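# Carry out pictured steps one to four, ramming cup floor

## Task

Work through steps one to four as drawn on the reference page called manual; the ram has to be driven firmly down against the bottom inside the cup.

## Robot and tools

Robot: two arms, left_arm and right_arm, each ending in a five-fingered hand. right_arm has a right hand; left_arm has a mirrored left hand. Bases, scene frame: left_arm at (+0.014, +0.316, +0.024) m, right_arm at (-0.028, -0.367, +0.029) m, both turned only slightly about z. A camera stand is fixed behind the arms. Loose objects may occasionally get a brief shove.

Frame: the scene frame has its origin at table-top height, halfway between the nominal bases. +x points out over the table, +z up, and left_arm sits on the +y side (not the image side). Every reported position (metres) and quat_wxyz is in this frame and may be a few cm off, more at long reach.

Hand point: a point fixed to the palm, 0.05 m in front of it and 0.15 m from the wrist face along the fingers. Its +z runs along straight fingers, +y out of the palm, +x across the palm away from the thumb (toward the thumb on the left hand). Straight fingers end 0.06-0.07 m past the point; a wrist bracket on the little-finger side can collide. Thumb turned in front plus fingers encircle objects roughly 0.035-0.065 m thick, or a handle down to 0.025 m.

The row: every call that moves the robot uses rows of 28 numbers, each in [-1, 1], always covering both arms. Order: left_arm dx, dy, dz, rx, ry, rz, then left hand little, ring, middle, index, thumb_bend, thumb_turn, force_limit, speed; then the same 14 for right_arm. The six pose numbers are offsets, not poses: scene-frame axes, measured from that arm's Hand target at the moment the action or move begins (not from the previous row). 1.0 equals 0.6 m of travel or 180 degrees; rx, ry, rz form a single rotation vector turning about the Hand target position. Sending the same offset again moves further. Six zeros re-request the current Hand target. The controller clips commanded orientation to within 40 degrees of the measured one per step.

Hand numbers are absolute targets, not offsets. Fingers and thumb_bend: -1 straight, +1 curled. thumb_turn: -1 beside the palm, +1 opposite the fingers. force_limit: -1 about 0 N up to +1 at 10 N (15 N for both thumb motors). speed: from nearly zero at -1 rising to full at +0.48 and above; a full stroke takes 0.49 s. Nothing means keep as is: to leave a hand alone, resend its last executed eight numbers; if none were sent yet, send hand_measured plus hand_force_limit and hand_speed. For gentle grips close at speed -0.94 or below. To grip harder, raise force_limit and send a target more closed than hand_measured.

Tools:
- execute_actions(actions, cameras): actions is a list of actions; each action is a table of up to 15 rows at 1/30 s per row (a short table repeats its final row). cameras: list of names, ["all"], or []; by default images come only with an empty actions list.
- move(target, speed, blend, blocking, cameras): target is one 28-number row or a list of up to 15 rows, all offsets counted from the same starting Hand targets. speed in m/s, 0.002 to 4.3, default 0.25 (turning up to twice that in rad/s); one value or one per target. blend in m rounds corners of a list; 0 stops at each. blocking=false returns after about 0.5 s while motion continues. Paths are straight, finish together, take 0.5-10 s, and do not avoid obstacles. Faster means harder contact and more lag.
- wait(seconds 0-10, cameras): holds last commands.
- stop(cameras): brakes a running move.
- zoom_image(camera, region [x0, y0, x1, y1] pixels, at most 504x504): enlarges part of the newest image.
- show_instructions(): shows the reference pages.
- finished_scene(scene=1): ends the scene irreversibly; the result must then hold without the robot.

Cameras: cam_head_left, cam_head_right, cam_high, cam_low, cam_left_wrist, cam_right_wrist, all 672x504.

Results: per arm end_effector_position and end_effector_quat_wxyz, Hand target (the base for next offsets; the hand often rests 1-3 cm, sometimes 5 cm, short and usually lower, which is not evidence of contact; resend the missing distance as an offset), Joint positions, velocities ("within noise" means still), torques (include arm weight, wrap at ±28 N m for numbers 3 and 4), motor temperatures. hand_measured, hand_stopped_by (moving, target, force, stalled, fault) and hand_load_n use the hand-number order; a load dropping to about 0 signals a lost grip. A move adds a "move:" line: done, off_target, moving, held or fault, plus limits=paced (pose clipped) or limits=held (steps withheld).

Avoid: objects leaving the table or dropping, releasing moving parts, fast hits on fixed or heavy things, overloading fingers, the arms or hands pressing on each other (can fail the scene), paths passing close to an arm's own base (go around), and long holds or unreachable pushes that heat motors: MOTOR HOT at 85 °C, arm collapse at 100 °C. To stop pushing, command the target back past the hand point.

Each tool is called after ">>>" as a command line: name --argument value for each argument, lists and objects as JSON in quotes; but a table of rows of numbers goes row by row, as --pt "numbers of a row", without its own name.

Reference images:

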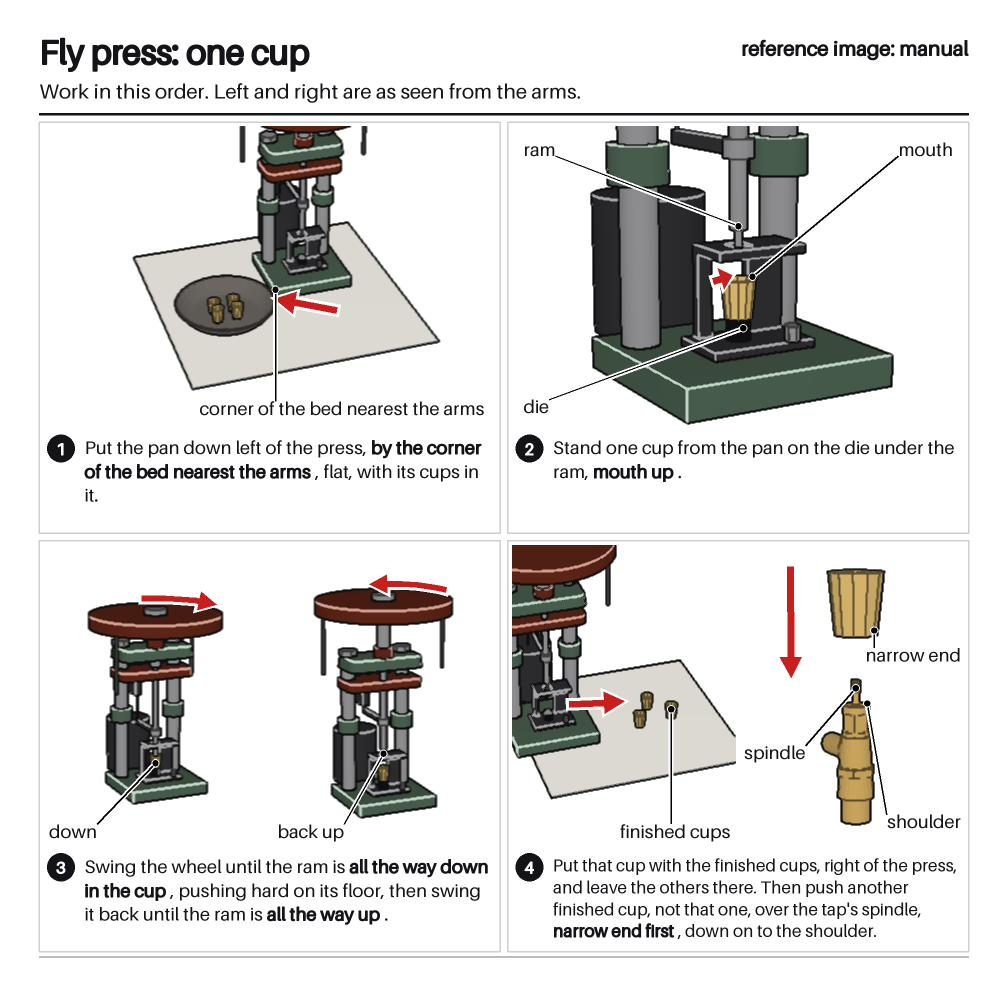

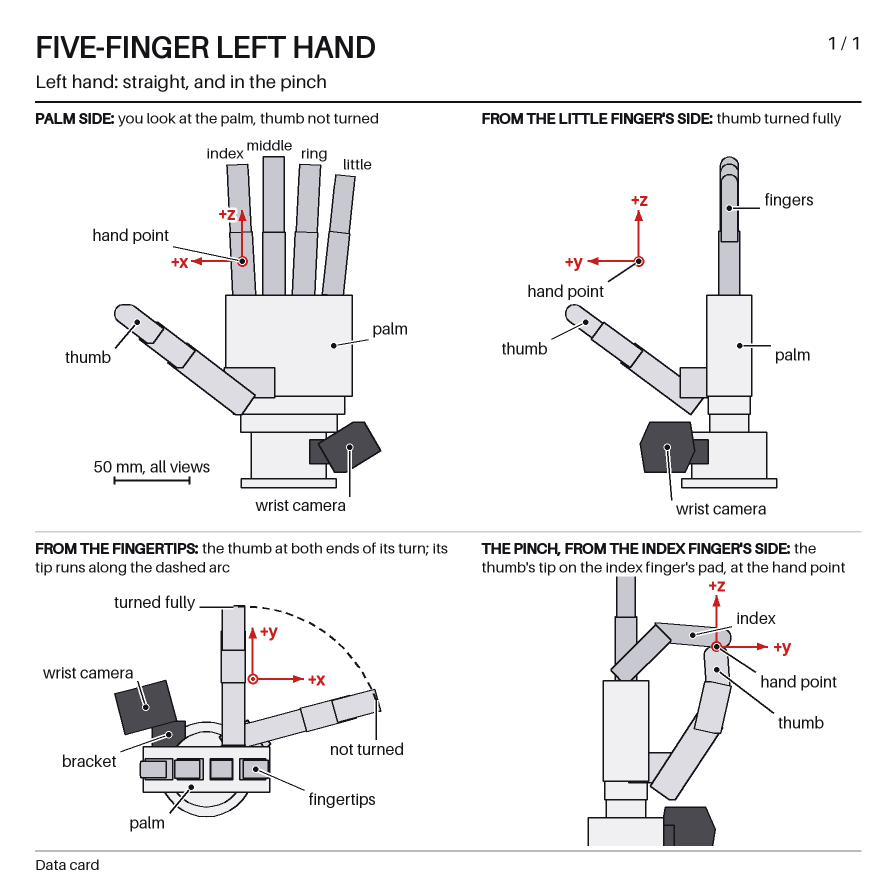

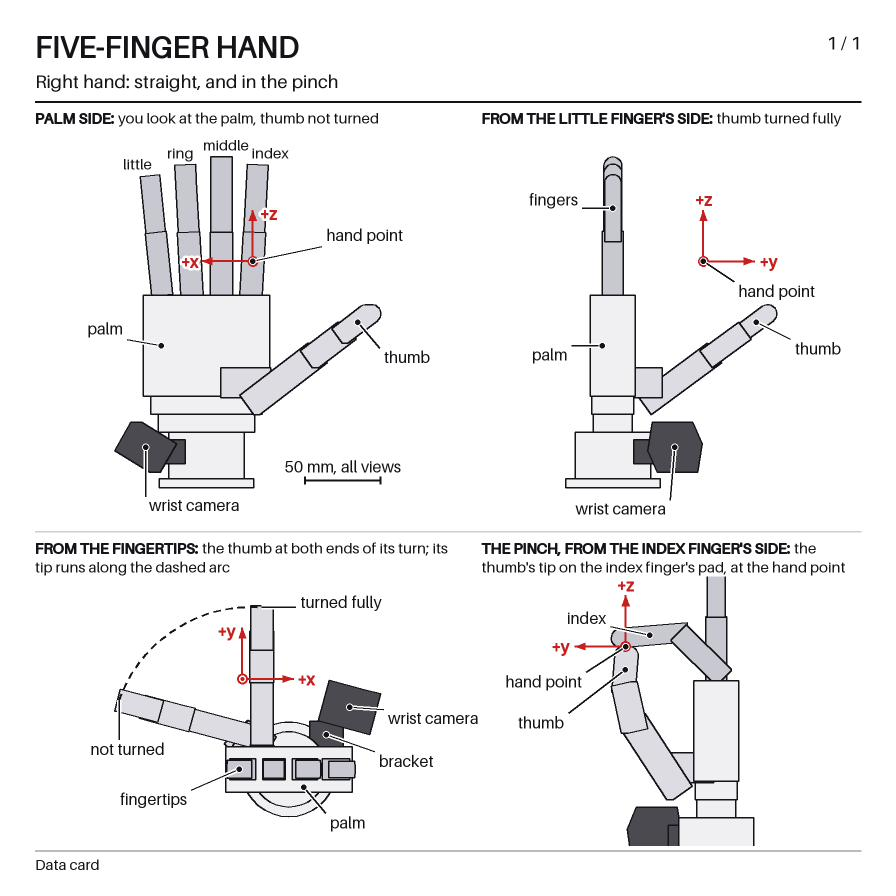

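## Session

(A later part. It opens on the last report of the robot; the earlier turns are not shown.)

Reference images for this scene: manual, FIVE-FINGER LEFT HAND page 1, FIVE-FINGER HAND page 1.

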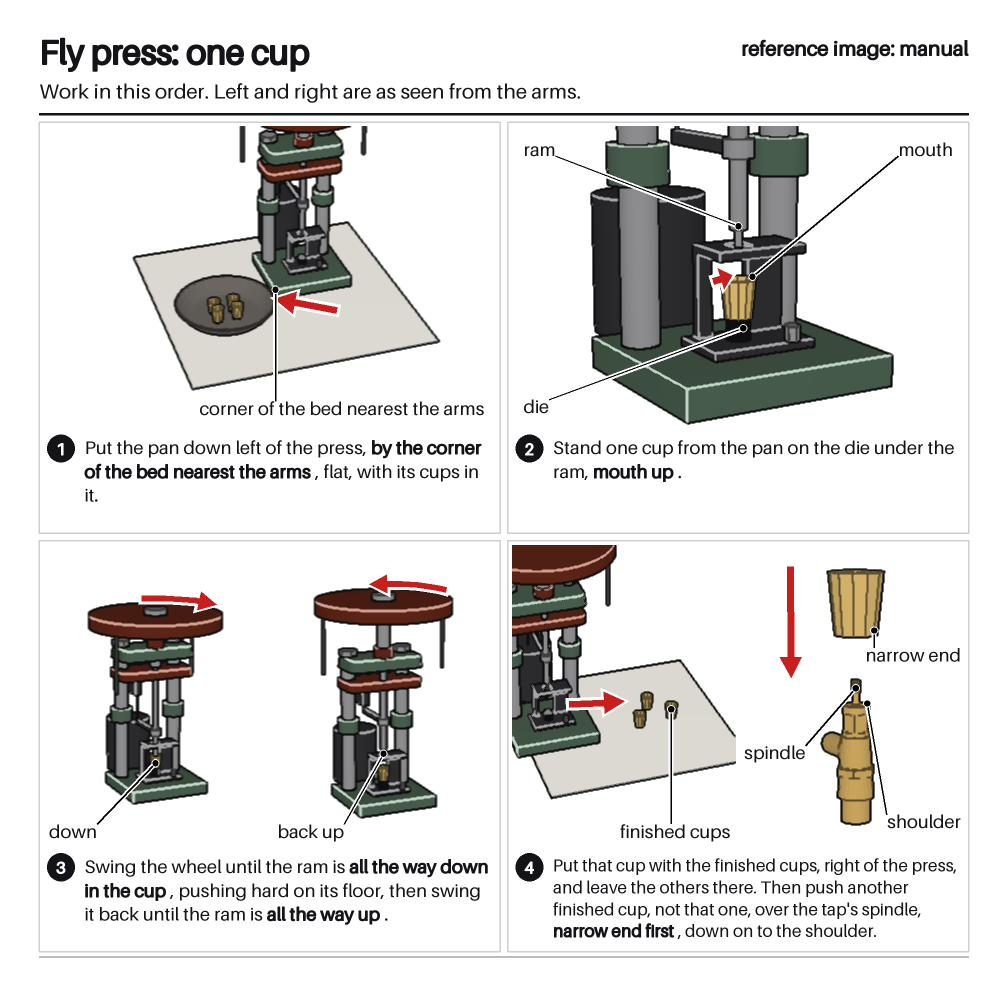

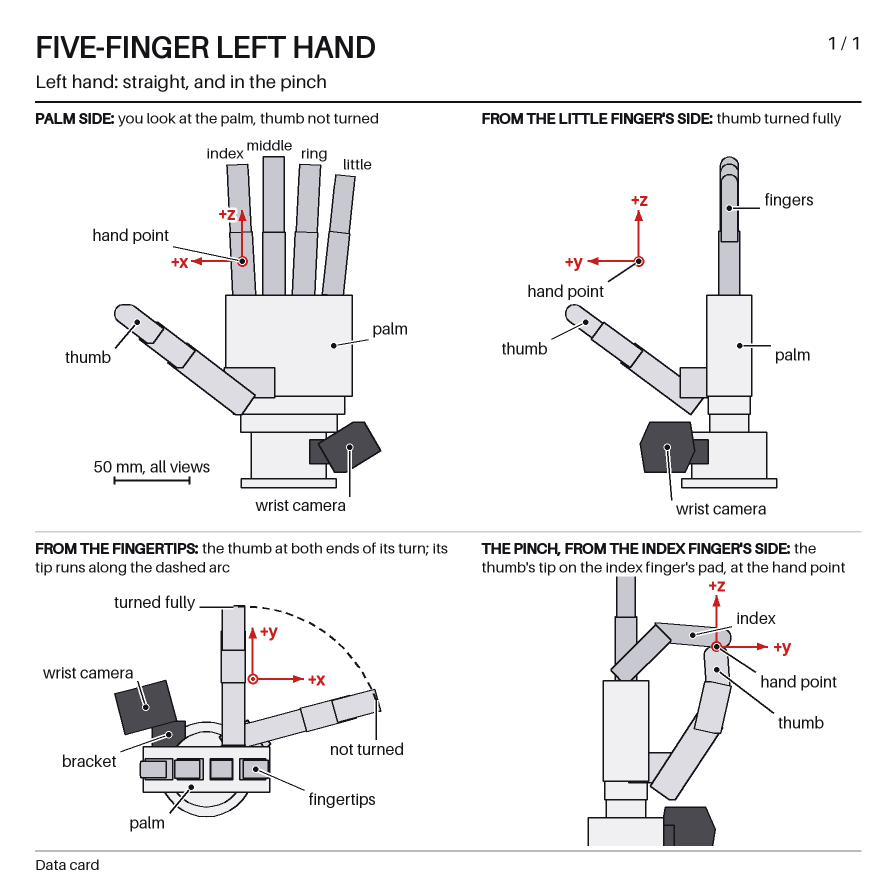

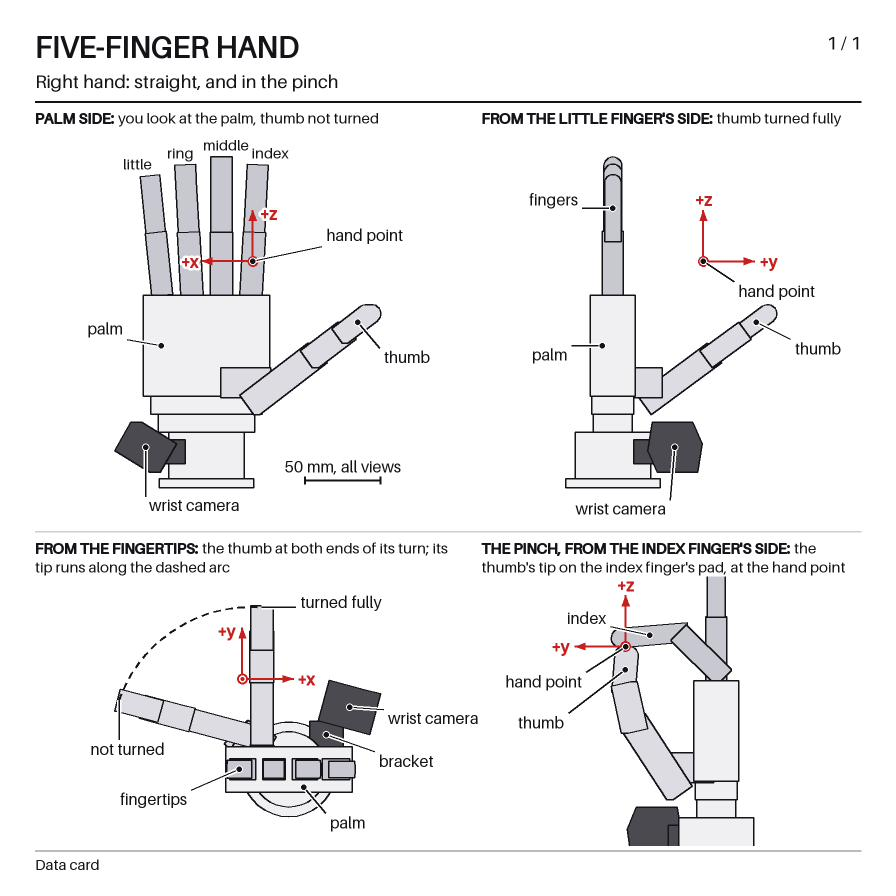

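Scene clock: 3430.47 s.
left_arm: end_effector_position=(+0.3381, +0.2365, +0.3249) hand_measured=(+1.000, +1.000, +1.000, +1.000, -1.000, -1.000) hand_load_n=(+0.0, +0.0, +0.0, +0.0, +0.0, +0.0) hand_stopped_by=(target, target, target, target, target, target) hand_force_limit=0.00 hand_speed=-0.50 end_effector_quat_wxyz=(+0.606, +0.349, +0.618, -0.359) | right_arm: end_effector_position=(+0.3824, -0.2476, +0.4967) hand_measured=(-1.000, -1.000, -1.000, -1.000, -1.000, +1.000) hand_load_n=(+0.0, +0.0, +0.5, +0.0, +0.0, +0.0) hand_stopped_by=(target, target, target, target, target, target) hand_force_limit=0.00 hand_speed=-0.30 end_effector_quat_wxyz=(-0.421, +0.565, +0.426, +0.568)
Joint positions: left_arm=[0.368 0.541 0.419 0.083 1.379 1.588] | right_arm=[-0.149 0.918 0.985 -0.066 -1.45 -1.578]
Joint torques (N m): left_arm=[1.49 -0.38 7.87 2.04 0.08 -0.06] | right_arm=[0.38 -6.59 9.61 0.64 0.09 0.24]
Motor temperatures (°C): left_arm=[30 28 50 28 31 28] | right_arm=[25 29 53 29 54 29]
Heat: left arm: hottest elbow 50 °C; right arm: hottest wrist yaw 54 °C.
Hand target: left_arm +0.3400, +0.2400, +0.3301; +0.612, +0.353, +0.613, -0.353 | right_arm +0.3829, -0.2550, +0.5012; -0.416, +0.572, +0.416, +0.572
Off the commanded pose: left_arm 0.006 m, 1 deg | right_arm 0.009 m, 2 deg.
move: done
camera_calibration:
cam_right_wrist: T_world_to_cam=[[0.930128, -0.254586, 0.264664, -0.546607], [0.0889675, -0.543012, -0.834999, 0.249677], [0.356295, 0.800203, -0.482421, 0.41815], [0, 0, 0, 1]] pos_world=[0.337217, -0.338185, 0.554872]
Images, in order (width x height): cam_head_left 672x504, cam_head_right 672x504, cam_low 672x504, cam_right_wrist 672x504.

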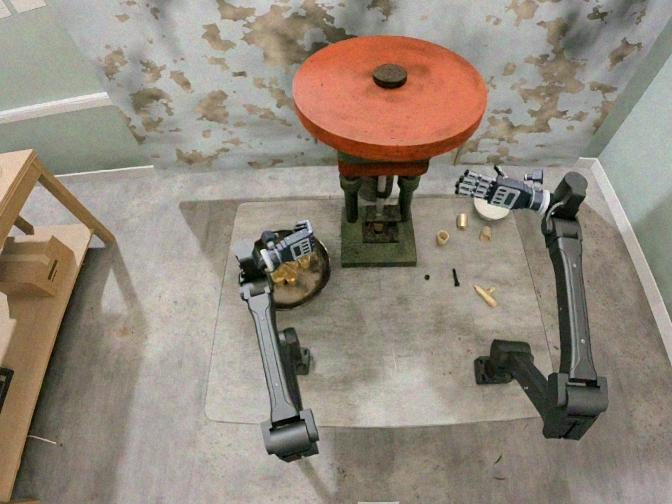

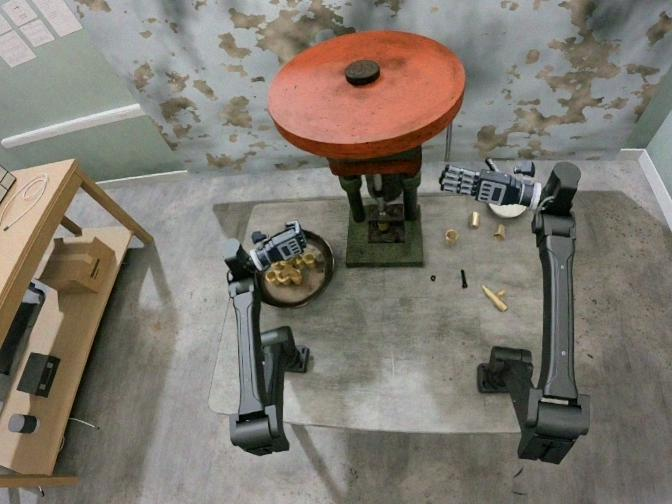

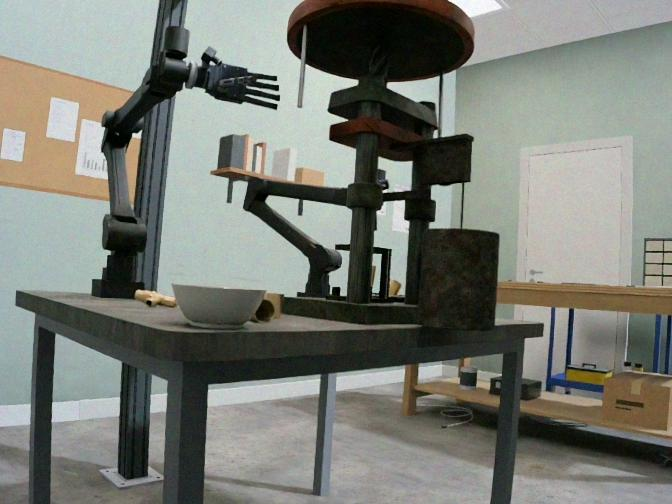

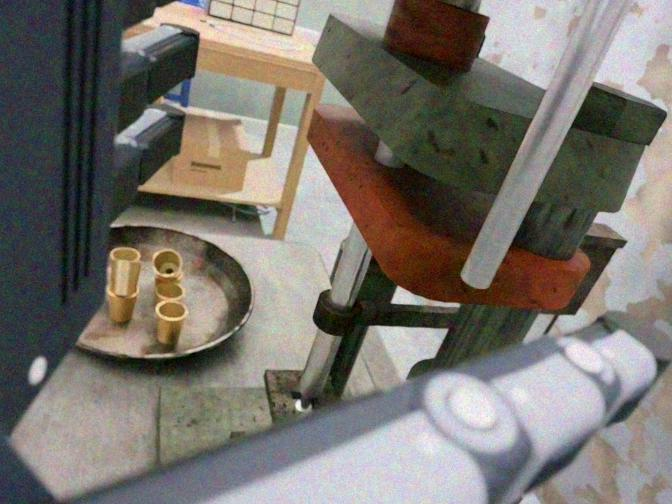

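>>> move --pt "0.0723 0.0085 -0.1697 -0.065 0.0432 -0.019 -1 -1 -1 -1 -1 -1 0.0 -0.5 -0.0382 0.2583 -0.4683 -0.0112 -0.0031 0.1 -1 -1 -1 -0.6 -0.72 0.55 -0.2 -0.3" --pt "0.0723 0.0085 -0.1697 -0.065 0.0432 -0.019 -1 -1 -1 -1 -1 -1 0.0 -0.5 0.0118 0.4083 -0.602 -0.0112 -0.0031 0.1 -1 -1 -1 -0.6 -0.72 0.55 -0.2 -0.3" --speed 0.15 --blend '[0.03,0]' --cameras '["cam_head_left","cam_low","cam_left_wrist","cam_right_wrist"]'

Scene clock: 3464.00 s.
left_arm: end_effector_position=(+0.3805, +0.2421, +0.2209) hand_measured=(-1.000, -1.000, -1.000, -1.000, -1.000, -1.000) hand_load_n=(+0.0, +0.0, +0.0, +0.0, +0.0, +0.0) hand_stopped_by=(target, target, target, target, target, target) hand_force_limit=0.00 hand_speed=-0.50 end_effector_quat_wxyz=(+0.578, +0.277, +0.616, -0.457) | right_arm: end_effector_position=(+0.3771, -0.0161, +0.1238) hand_measured=(-1.000, -1.000, -1.000, -0.600, -0.720, +0.550) hand_load_n=(+0.0, +0.0, +0.0, +0.0, +0.0, +0.0) hand_stopped_by=(target, target, target, target, target, target) hand_force_limit=-0.20 hand_speed=-0.30 end_effector_quat_wxyz=(+0.492, -0.521, -0.508, -0.478)
Joint positions: left_arm=[0.368 1.28 0.261 1.545 1.397 0.804] | right_arm=[0.448 1.718 0.586 0.989 -1.138 -1.672]
Joint torques (N m): left_arm=[0.67 -4.95 4.56 1.54 -0.7 -0.08] | right_arm=[1.49 -12.1 7.39 2.88 -0.04 0.25]
Motor temperatures (°C): left_arm=[30 28 50 28 31 28] | right_arm=[25 29 49 29 37 29]
Heat: left arm: hottest elbow 50 °C; right arm: hottest elbow 49 °C.
Hand target: left_arm +0.3834, +0.2451, +0.2283; +0.592, +0.283, +0.603, -0.455 | right_arm +0.3900, -0.0100, +0.1400; +0.488, -0.504, -0.512, -0.495
Off the commanded pose: left_arm 0.008 m, 2 deg | right_arm 0.022 m, 3 deg.
joint sent to its limit (left arm) — joint 4 (wrist pitch), upper limit. The joint targets are off in position, not in orientation.
move: off_target (right_arm)
camera_calibration:
cam_left_wrist: T_world_to_cam=[[-0.891455, -0.452046, 0.0310142, 0.435598], [-0.22614, 0.384555, -0.894974, 0.187958], [0.392643, -0.804843, -0.445039, 0.259583], [0, 0, 0, 1]] pos_world=[0.328897, 0.333554, 0.270233]
cam_right_wrist: T_world_to_cam=[[0.973012, 0.0348616, 0.228106, -0.391024], [0.20989, -0.544469, -0.812096, 0.0160624], [0.0958859, 0.838056, -0.537092, 0.160457], [0, 0, 0, 1]] pos_world=[0.361714, -0.112095, 0.18842]
Images, in order (width x height): cam_head_left 672x504, cam_low 672x504, cam_left_wrist 672x504, cam_right_wrist 672x504.

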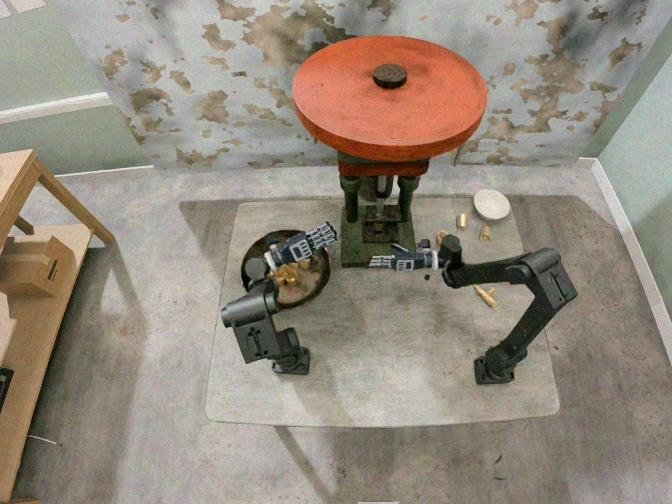

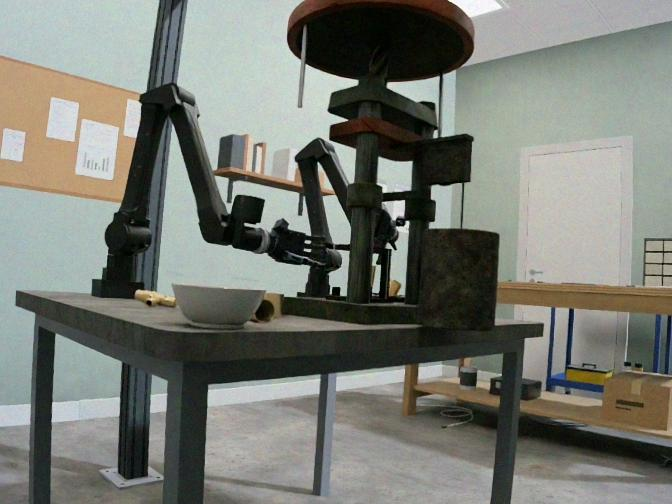

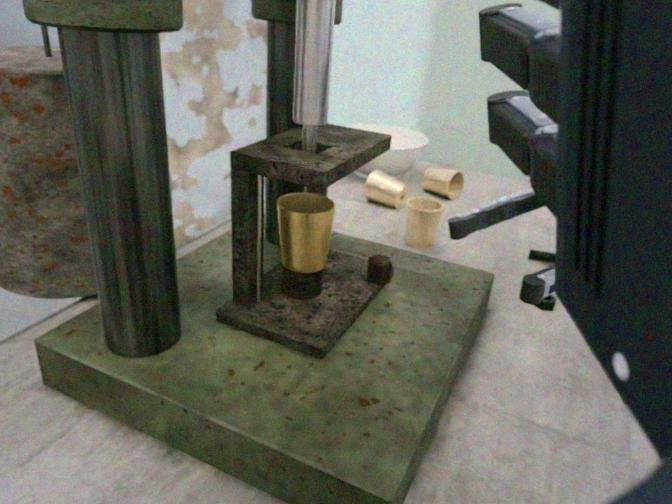

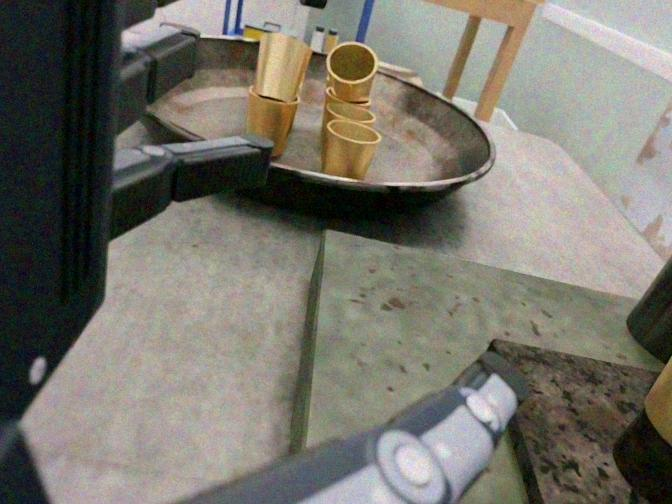

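>>> zoom_image --camera "cam_left_wrist" --region '[220, 100, 400, 310]'

Scaled by 2.400.

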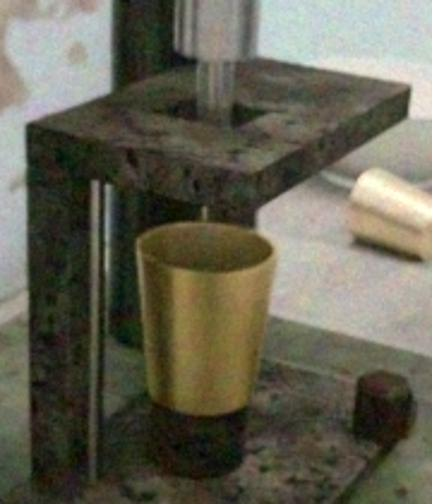

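>>> move --pt "0 0 0 0 0 0 -1 -1 -1 -1 -1 -1 0.0 -0.5 0.1333 0.0217 -0.02 0 0 0.0 -1 -1 -1 -0.6 -0.72 0.55 -0.2 -0.3" --speed 0.08 --cameras '["cam_left_wrist","cam_right_wrist"]'

Scene clock: 3489.37 s.
left_arm: end_effector_position=(+0.3805, +0.2421, +0.2209) hand_measured=(-1.000, -1.000, -1.000, -1.000, -1.000, -1.000) hand_load_n=(+0.0, +0.0, +0.0, +0.0, +0.0, +0.0) hand_stopped_by=(target, target, target, target, target, target) hand_force_limit=0.00 hand_speed=-0.50 end_effector_quat_wxyz=(+0.578, +0.277, +0.616, -0.457) | right_arm: end_effector_position=(+0.4563, +0.0034, +0.1237) hand_measured=(-1.000, -1.000, -1.000, -0.600, -0.720, +0.550) hand_load_n=(+0.0, +0.0, +0.0, +0.0, +0.0, +0.0) hand_stopped_by=(target, target, target, target, target, target) hand_force_limit=-0.20 hand_speed=-0.30 end_effector_quat_wxyz=(+0.488, -0.507, -0.512, -0.493)
Joint positions: left_arm=[0.368 1.28 0.261 1.545 1.397 0.804] | right_arm=[0.414 1.868 0.81 0.958 -1.172 -1.672]
Joint torques (N m): left_arm=[0.73 -5.07 4.55 1.55 -0.7 -0.07] | right_arm=[0.44 -13.8 8.09 0.84 -0.49 0.16]
Heat: left arm: hottest elbow 48 °C; right arm: hottest elbow 48 °C.
Hand target: left_arm +0.3834, +0.2451, +0.2283; +0.592, +0.283, +0.603, -0.455 | right_arm +0.4700, +0.0030, +0.1280; +0.488, -0.504, -0.512, -0.495
Off the commanded pose: left_arm 0.008 m, 2 deg | right_arm 0.014 m, 0 deg.
joint sent to its limit (left arm) — joint 4 (wrist pitch), upper limit. The joint targets are off in position, not in orientation.
move: off_target (right_arm)
camera_calibration:
cam_left_wrist: T_world_to_cam=[[-0.891455, -0.452046, 0.0310142, 0.435598], [-0.22614, 0.384555, -0.894974, 0.187958], [0.392643, -0.804843, -0.445039, 0.259583], [0, 0, 0, 1]] pos_world=[0.328897, 0.333554, 0.270233]
cam_right_wrist: T_world_to_cam=[[0.963719, 0.029517, 0.265282, -0.469138], [0.240461, -0.527422, -0.814865, -0.0037239], [0.115863, 0.84909, -0.515385, 0.124604], [0, 0, 0, 1]] pos_world=[0.438576, -0.0939166, 0.185638]
Images, in order (width x height): cam_left_wrist 672x504, cam_right_wrist 672x504.

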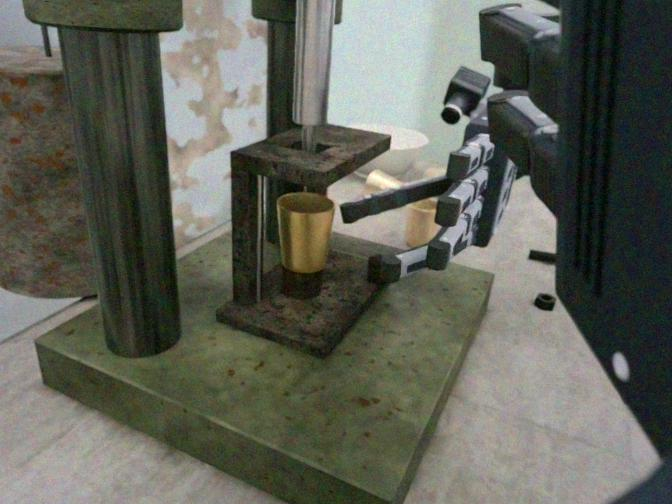

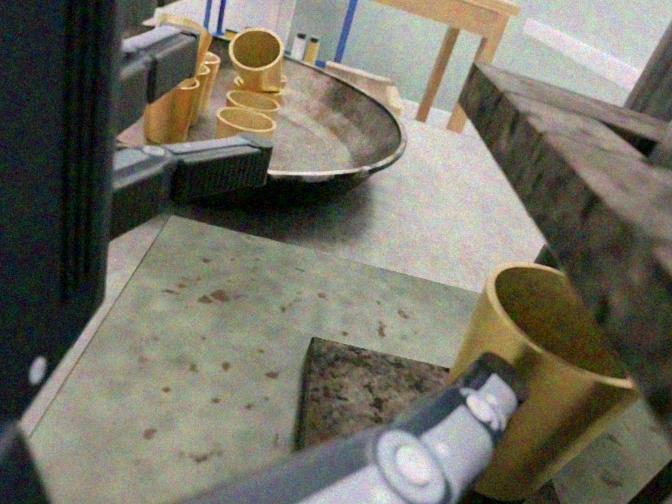

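>>> move --pt "0 0 0 0 0 0 -1 -1 -1 -1 -1 -1 0.0 -0.5 0 -0.0117 -0.025 0 0 0.0 -1 -1 -1 -0.6 -0.72 0.55 -0.2 -0.3" --pt "0 0 0 0 0 0 -1 -1 -1 -1 -1 -1 0.0 -0.5 0.045 -0.0117 -0.023 0 0 0.0 -1 -1 -1 -0.6 -0.72 0.55 -0.2 -0.3" --speed 0.05 --cameras '["cam_left_wrist","cam_right_wrist"]'

>>> zoom_image --camera "cam_left_wrist" --region '[220, 120, 480, 340]'

Scene clock: 3497.70 s.
left_arm: end_effector_position=(+0.3805, +0.2421, +0.2209) hand_measured=(-1.000, -1.000, -1.000, -1.000, -1.000, -1.000) hand_load_n=(+0.0, +0.0, +0.0, +0.0, +0.0, +0.0) hand_stopped_by=(target, target, target, target, target, target) hand_force_limit=0.00 hand_speed=-0.50 end_effector_quat_wxyz=(+0.578, +0.277, +0.616, -0.457) | right_arm: end_effector_position=(+0.4825, -0.0021, +0.1112) hand_measured=(-1.000, -1.000, -1.000, -0.600, -0.720, +0.550) hand_load_n=(+0.0, +0.0, +0.0, +0.0, +0.0, +0.5) hand_stopped_by=(target, target, target, target, target, target) hand_force_limit=-0.20 hand_speed=-0.30 end_effector_quat_wxyz=(+0.490, -0.508, -0.511, -0.491)
Joint positions: left_arm=[0.368 1.28 0.261 1.545 1.397 0.804] | right_arm=[0.382 1.934 0.878 0.952 -1.206 -1.672]
Joint torques (N m): left_arm=[0.67 -4.95 4.57 1.54 -0.7 -0.07] | right_arm=[0.62 -14.68 8.03 0.92 -0.51 0.09]
Heat: left arm: hottest elbow 47 °C; right arm: hottest elbow 47 °C.
Hand target: left_arm +0.3834, +0.2451, +0.2283; +0.592, +0.283, +0.603, -0.455 | right_arm +0.4970, -0.0040, +0.1142; +0.488, -0.504, -0.512, -0.495
Off the commanded pose: left_arm 0.008 m, 2 deg | right_arm 0.015 m, 1 deg.
joint sent to its limit (left arm) — joint 4 (wrist pitch), upper limit. The joint targets are off in position, not in orientation.
move: off_target (right_arm)
camera_calibration:
cam_left_wrist: T_world_to_cam=[[-0.891455, -0.452046, 0.0310142, 0.435598], [-0.22614, 0.384555, -0.894974, 0.187958], [0.392643, -0.804843, -0.445039, 0.259583], [0, 0, 0, 1]] pos_world=[0.328897, 0.333554, 0.270233]
cam_right_wrist: T_world_to_cam=[[0.965138, 0.0304315, 0.259965, -0.490942], [0.236636, -0.5259, -0.816966, -0.0210184], [0.111854, 0.850002, -0.514768, 0.12177], [0, 0, 0, 1]] pos_world=[0.46518, -0.0996182, 0.17314]
Images, in order (width x height): cam_left_wrist 672x504, cam_right_wrist 672x504.

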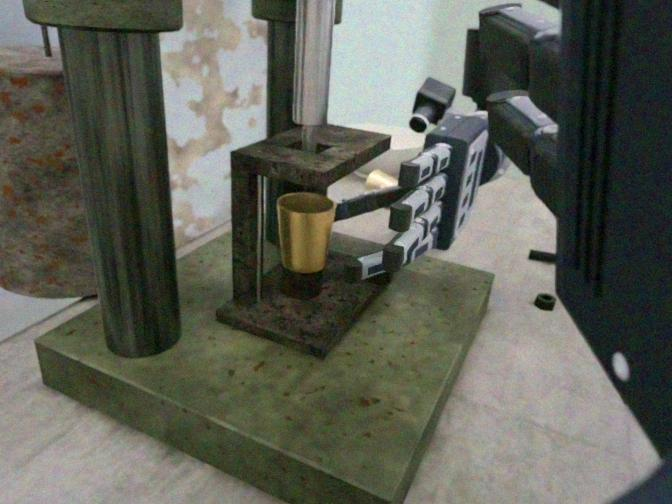

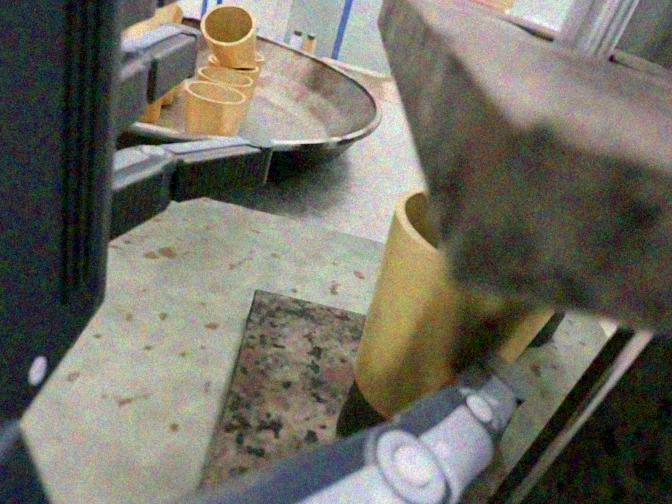

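Scaled by 1.938.

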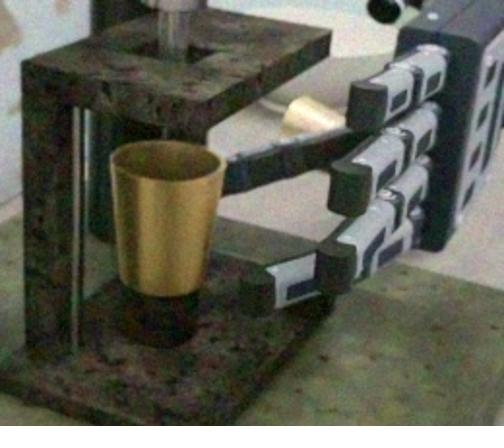

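>>> move --pt "0 0 0 0 0 0 -1 -1 -1 -1 -1 -1 0.0 -0.5 0.04 0.0 0.0 0 0 0.0 -1 -1 -1 -0.6 -0.72 0.55 -0.2 -0.3" --speed 0.04 --cameras '["cam_left_wrist","cam_right_wrist"]'

>>> zoom_image --camera "cam_left_wrist" --region '[220, 120, 480, 340]'

Scene clock: 3503.83 s.
left_arm: end_effector_position=(+0.3805, +0.2421, +0.2209) hand_measured=(-1.000, -1.000, -1.000, -1.000, -1.000, -1.000) hand_load_n=(+0.0, +0.0, +0.0, +0.0, +0.0, +0.0) hand_stopped_by=(target, target, target, target, target, target) hand_force_limit=0.00 hand_speed=-0.50 end_effector_quat_wxyz=(+0.578, +0.277, +0.616, -0.457) | right_arm: end_effector_position=(+0.4950, +0.0020, +0.1090) hand_measured=(-1.000, -1.000, -1.000, -0.600, -0.720, +0.550) hand_load_n=(+0.0, +0.0, +0.0, +0.0, -2.5, +0.0) hand_stopped_by=(target, target, target, target, target, target) hand_force_limit=-0.20 hand_speed=-0.30 end_effector_quat_wxyz=(+0.501, -0.503, -0.515, -0.480)
Joint positions: left_arm=[0.368 1.28 0.261 1.545 1.397 0.804] | right_arm=[0.373 1.963 0.935 0.912 -1.246 -1.672]
Joint torques (N m): left_arm=[0.67 -5.01 4.56 1.54 -0.69 -0.08] | right_arm=[0.09 -14.86 9.17 0.85 -0.01 0.04]
Heat: left arm: hottest elbow 47 °C; right arm: hottest elbow 47 °C.
Hand target: left_arm +0.3834, +0.2451, +0.2283; +0.592, +0.283, +0.603, -0.455 | right_arm +0.5210, -0.0040, +0.1142; +0.488, -0.504, -0.512, -0.495
Off the commanded pose: left_arm 0.008 m, 2 deg | right_arm 0.027 m, 2 deg.
joint sent to its limit (left arm) — joint 4 (wrist pitch), upper limit. The joint targets are off in position, not in orientation.
move: off_target (right_arm)
camera_calibration:
cam_left_wrist: T_world_to_cam=[[-0.891455, -0.452046, 0.0310142, 0.435598], [-0.22614, 0.384555, -0.894974, 0.187958], [0.392643, -0.804843, -0.445039, 0.259583], [0, 0, 0, 1]] pos_world=[0.328897, 0.333554, 0.270233]
cam_right_wrist: T_world_to_cam=[[0.967071, 0.0598661, 0.247366, -0.502271], [0.241853, -0.518826, -0.819955, -0.0260405], [0.0792524, 0.852781, -0.516221, 0.132012], [0, 0, 0, 1]] pos_world=[0.481567, -0.0960187, 0.17104]
Images, in order (width x height): cam_left_wrist 672x504, cam_right_wrist 672x504.

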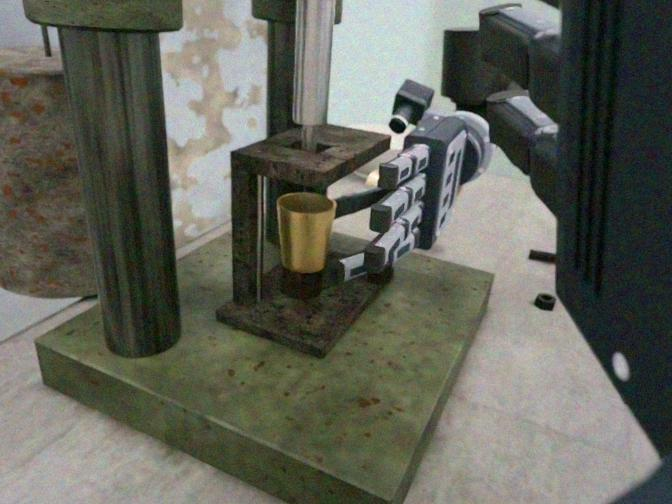

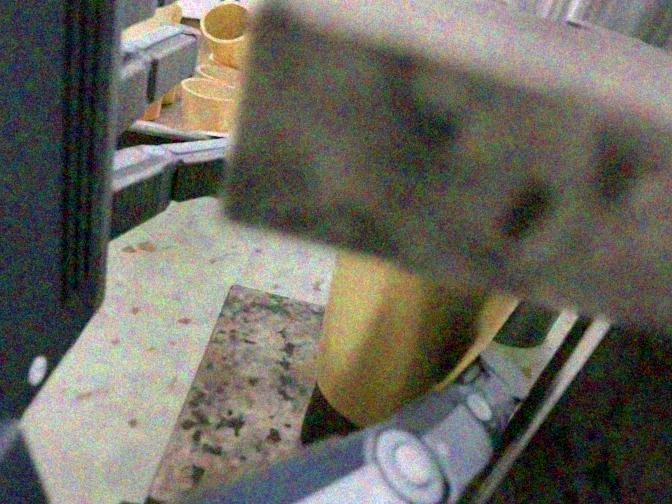

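Scaled by 1.938.

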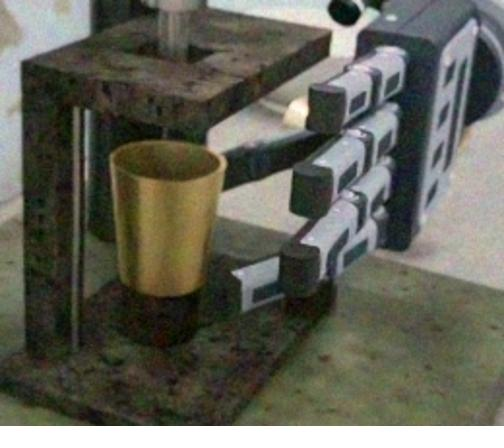

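>>> execute_actions --actions '[]' --cameras '["cam_left_wrist","cam_right_wrist"]'

Scene clock: 3529.17 s.
left_arm: end_effector_position=(+0.3805, +0.2421, +0.2209) hand_measured=(-1.000, -1.000, -1.000, -1.000, -1.000, -1.000) hand_load_n=(+0.0, +0.0, +0.0, +0.0, +0.0, +0.0) hand_stopped_by=(target, target, target, target, target, target) hand_force_limit=0.00 hand_speed=-0.50 end_effector_quat_wxyz=(+0.578, +0.277, +0.616, -0.457) | right_arm: end_effector_position=(+0.4950, +0.0020, +0.1090) hand_measured=(-1.000, -1.000, -1.000, -0.600, -0.720, +0.550) hand_load_n=(+0.0, +0.0, +0.0, +0.0, -2.5, +0.0) hand_stopped_by=(target, target, target, target, target, target) hand_force_limit=-0.20 hand_speed=-0.30 end_effector_quat_wxyz=(+0.501, -0.503, -0.515, -0.480)
Joint positions: left_arm=[0.368 1.28 0.261 1.545 1.397 0.804] | right_arm=[0.373 1.963 0.935 0.912 -1.246 -1.672]
Joint velocities: within noise
Joint torques (N m): left_arm=[0.67 -4.95 4.56 1.51 -0.7 -0.07] | right_arm=[0.15 -14.97 9.2 0.81 -0.02 0.04]
Motor temperatures (°C): left_arm=[30 28 46 28 30 28] | right_arm=[25 31 46 29 33 29]
Heat: left arm: hottest elbow 46 °C; right arm: hottest elbow 46 °C.
Hand target: left_arm +0.3834, +0.2451, +0.2283; +0.592, +0.283, +0.603, -0.455 | right_arm +0.5210, -0.0040, +0.1142; +0.488, -0.504, -0.512, -0.495
Off the commanded pose: left_arm 0.008 m, 2 deg | right_arm 0.027 m, 2 deg.
camera_calibration:
cam_left_wrist: T_world_to_cam=[[-0.891455, -0.452046, 0.0310142, 0.435598], [-0.22614, 0.384555, -0.894974, 0.187958], [0.392643, -0.804843, -0.445039, 0.259583], [0, 0, 0, 1]] pos_world=[0.328897, 0.333554, 0.270233]
cam_right_wrist: T_world_to_cam=[[0.967071, 0.0598661, 0.247366, -0.502271], [0.241853, -0.518826, -0.819955, -0.0260405], [0.0792524, 0.852781, -0.516221, 0.132012], [0, 0, 0, 1]] pos_world=[0.481567, -0.0960187, 0.17104]
Images, in order (width x height): cam_left_wrist 672x504, cam_right_wrist 672x504.

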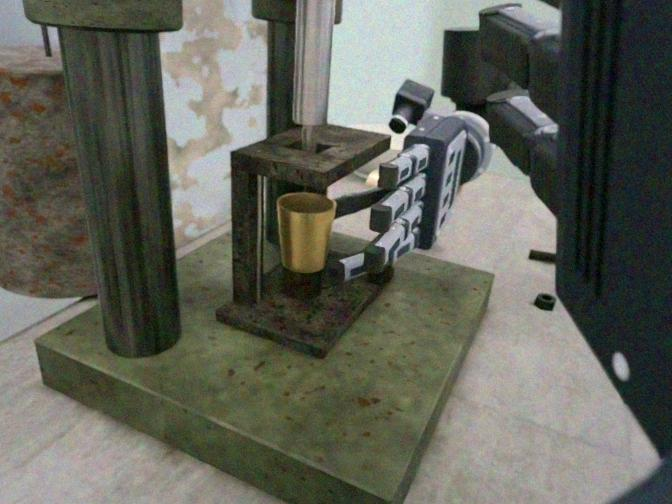

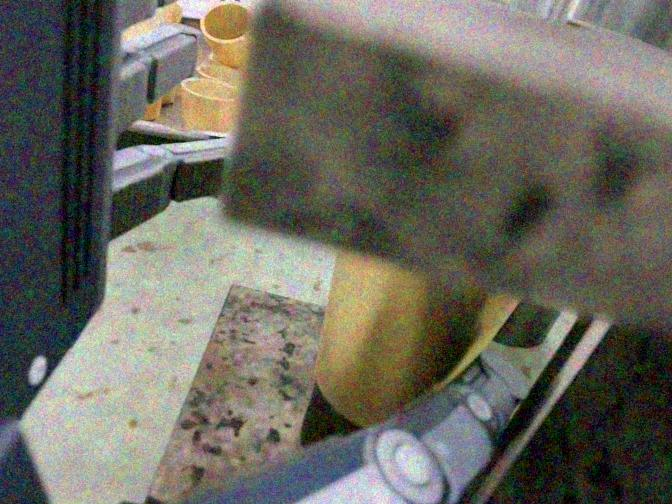

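>>> zoom_image --camera "cam_left_wrist" --region '[200, 100, 480, 370]'

>>> zoom_image --camera "cam_right_wrist" --region '[200, 220, 672, 504]'

Scaled by 1.800.

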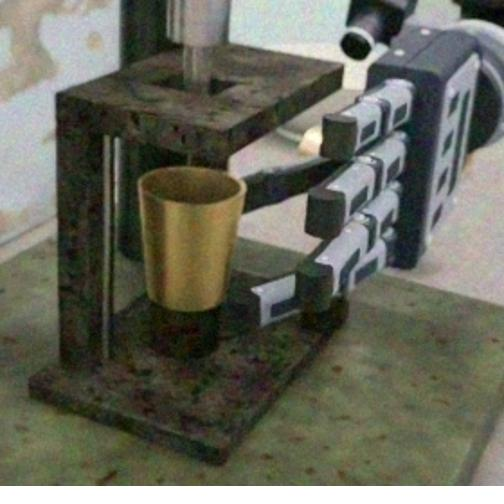

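Scaled by 1.068.

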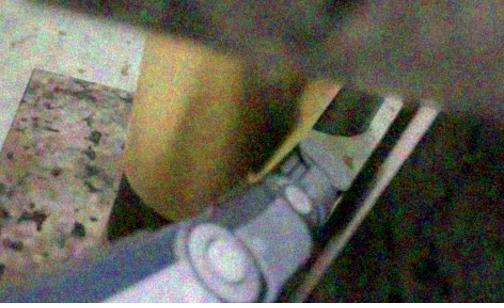

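>>> move --target '[0,0,0,0,0,0,-1,-1,-1,-1,-1,-1,0.0,-0.5,-0.0667,0.0083,0,0,0,0,-1,-1,-1,-0.6,-0.72,0.55,-0.2,-0.3]' --speed 0.05

>>> execute_actions --actions '[[[0,0,0,0,0,0,-1,-1,-1,-1,-1,-1,0.0,-0.5,0,0,0,0,0,0,-1,-1,-1,-0.6,-0.63,0.55,-0.2,-0.3]]]' --cameras '["cam_left_wrist"]'

Scene clock: 3548.30 s.
left_arm: end_effector_position=(+0.3805, +0.2421, +0.2209) hand_measured=(-1.000, -1.000, -1.000, -1.000, -1.000, -1.000) hand_load_n=(+0.0, +0.0, +0.0, +0.0, +0.0, +0.0) hand_stopped_by=(target, target, target, target, target, target) hand_force_limit=0.00 hand_speed=-0.50 end_effector_quat_wxyz=(+0.578, +0.277, +0.616, -0.457) | right_arm: end_effector_position=(+0.4809, -0.0077, +0.0881) hand_measured=(-1.000, -1.000, -1.000, -0.600, -0.720, +0.550) hand_load_n=(+0.0, +0.0, +0.0, +0.0, +0.0, +0.5) hand_stopped_by=(target, target, target, target, target, target) hand_force_limit=-0.20 hand_speed=-0.30 end_effector_quat_wxyz=(+0.494, -0.529, -0.499, -0.476)
Joint positions: left_arm=[0.368 1.28 0.261 1.545 1.397 0.804] | right_arm=[0.376 1.962 0.87 0.932 -1.198 -1.672]
Joint torques (N m): left_arm=[0.73 -5.01 4.56 1.55 -0.69 -0.08] | right_arm=[1.79 -18.61 5.2 2.78 -0.02 0.12]
Heat: left arm: hottest elbow 45 °C; right arm: hottest elbow 45 °C.
Hand target: left_arm +0.3834, +0.2451, +0.2283; +0.592, +0.283, +0.603, -0.455 | right_arm +0.4810, +0.0010, +0.1142; +0.488, -0.504, -0.512, -0.495
Off the commanded pose: left_arm 0.008 m, 2 deg | right_arm 0.027 m, 4 deg.
joint sent to its limit (left arm) — joint 4 (wrist pitch), upper limit. The joint targets are off in position, not in orientation.
move: off_target (right_arm)

Scene clock: 3549.10 s.
left_arm: end_effector_position=(+0.3805, +0.2421, +0.2209) hand_measured=(-1.000, -1.000, -1.000, -1.000, -1.000, -1.000) hand_load_n=(+0.0, +0.0, +0.0, +0.0, +0.0, +0.0) hand_stopped_by=(target, target, target, target, target, target) hand_force_limit=0.00 hand_speed=-0.50 end_effector_quat_wxyz=(+0.578, +0.277, +0.616, -0.457) | right_arm: end_effector_position=(+0.4809, -0.0077, +0.0881) hand_measured=(-1.000, -1.000, -1.000, -0.600, -0.630, +0.550) hand_load_n=(+0.0, +0.0, +0.0, +0.0, +0.0, +0.0) hand_stopped_by=(target, target, target, target, target, target) hand_force_limit=-0.20 hand_speed=-0.30 end_effector_quat_wxyz=(+0.494, -0.529, -0.499, -0.476)
Joint positions: left_arm=[0.368 1.28 0.261 1.545 1.397 0.804] | right_arm=[0.376 1.962 0.87 0.932 -1.198 -1.672]
Joint torques (N m): left_arm=[0.67 -4.95 4.56 1.54 -0.69 -0.08] | right_arm=[1.85 -18.49 5.23 2.81 -0.04 0.12]
Heat: left arm: hottest elbow 45 °C; right arm: hottest elbow 45 °C.
Hand target: left_arm +0.3834, +0.2451, +0.2283; +0.592, +0.283, +0.603, -0.455 | right_arm +0.4810, +0.0010, +0.1142; +0.488, -0.504, -0.512, -0.495
Off the commanded pose: left_arm 0.008 m, 2 deg | right_arm 0.027 m, 4 deg.
joint sent to its limit (left arm) — joint 4 (wrist pitch), upper limit. The joint targets are off in position, not in orientation.
camera_calibration:
cam_left_wrist: T_world_to_cam=[[-0.891455, -0.452046, 0.0310142, 0.435598], [-0.22614, 0.384555, -0.894974, 0.187958], [0.392643, -0.804843, -0.445039, 0.259583], [0, 0, 0, 1]] pos_world=[0.328897, 0.333554, 0.270233]
Images, in order (width x height): cam_left_wrist 672x504.

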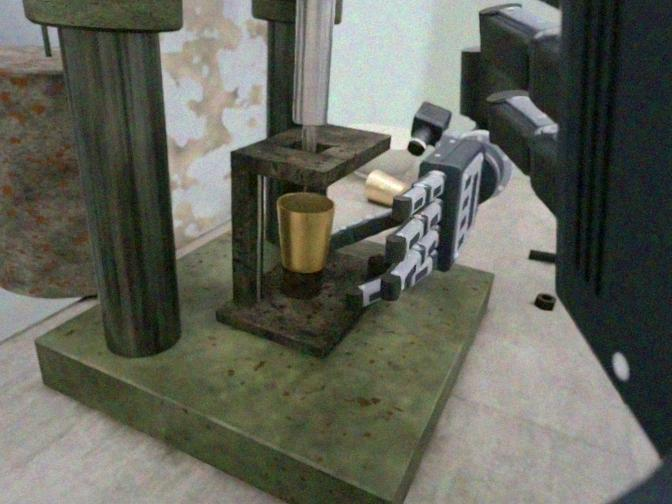

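>>> move --target '[0,0,0,0,0,0,-1,-1,-1,-1,-1,-1,0.0,-0.5,0.0,0.0067,0.036,0,0,0,-1,-1,-1,-0.6,-0.63,0.55,-0.2,-0.3]' --speed 0.04 --cameras '["cam_left_wrist"]'

Scene clock: 3556.10 s.
left_arm: end_effector_position=(+0.3805, +0.2421, +0.2209) hand_measured=(-1.000, -1.000, -1.000, -1.000, -1.000, -1.000) hand_load_n=(+0.0, +0.0, +0.0, +0.0, +0.0, +0.0) hand_stopped_by=(target, target, target, target, target, target) hand_force_limit=0.00 hand_speed=-0.50 end_effector_quat_wxyz=(+0.578, +0.277, +0.616, -0.457) | right_arm: end_effector_position=(+0.4823, -0.0045, +0.1174) hand_measured=(-1.000, -1.000, -1.000, -0.600, -0.630, +0.550) hand_load_n=(+0.0, -0.5, +0.0, -0.5, +0.0, +0.0) hand_stopped_by=(target, target, target, target, target, target) hand_force_limit=-0.20 hand_speed=-0.30 end_effector_quat_wxyz=(+0.487, -0.516, -0.505, -0.491)
Joint positions: left_arm=[0.368 1.28 0.261 1.545 1.397 0.804] | right_arm=[0.382 1.906 0.869 0.922 -1.189 -1.672]
Joint torques (N m): left_arm=[0.62 -5.01 4.57 1.54 -0.7 -0.08] | right_arm=[1.96 -18.02 6.11 0.88 0 0.16]
Heat: left arm: hottest elbow 45 °C; right arm: hottest elbow 44 °C.
Hand target: left_arm +0.3834, +0.2451, +0.2283; +0.592, +0.283, +0.603, -0.455 | right_arm +0.4810, +0.0050, +0.1358; +0.488, -0.504, -0.512, -0.495
Off the commanded pose: left_arm 0.008 m, 2 deg | right_arm 0.021 m, 2 deg.
joint sent to its limit (left arm) — joint 4 (wrist pitch), upper limit. The joint targets are off in position, not in orientation.
move: off_target (right_arm)
camera_calibration:
cam_left_wrist: T_world_to_cam=[[-0.891455, -0.452046, 0.0310142, 0.435598], [-0.22614, 0.384555, -0.894974, 0.187958], [0.392643, -0.804843, -0.445039, 0.259583], [0, 0, 0, 1]] pos_world=[0.328897, 0.333554, 0.270233]
Images, in order (width x height): cam_left_wrist 672x504.

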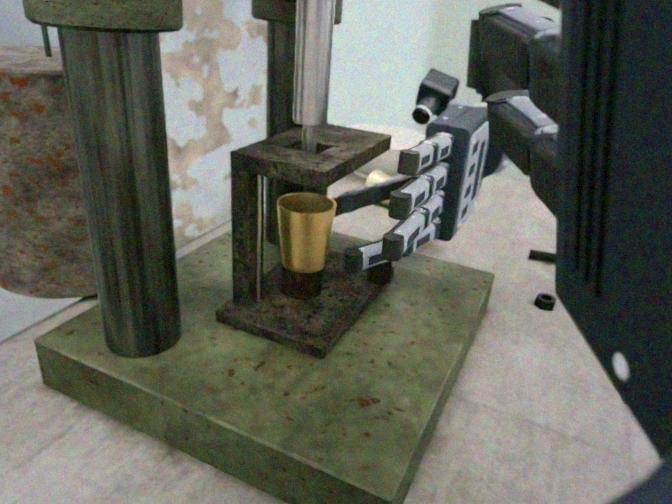

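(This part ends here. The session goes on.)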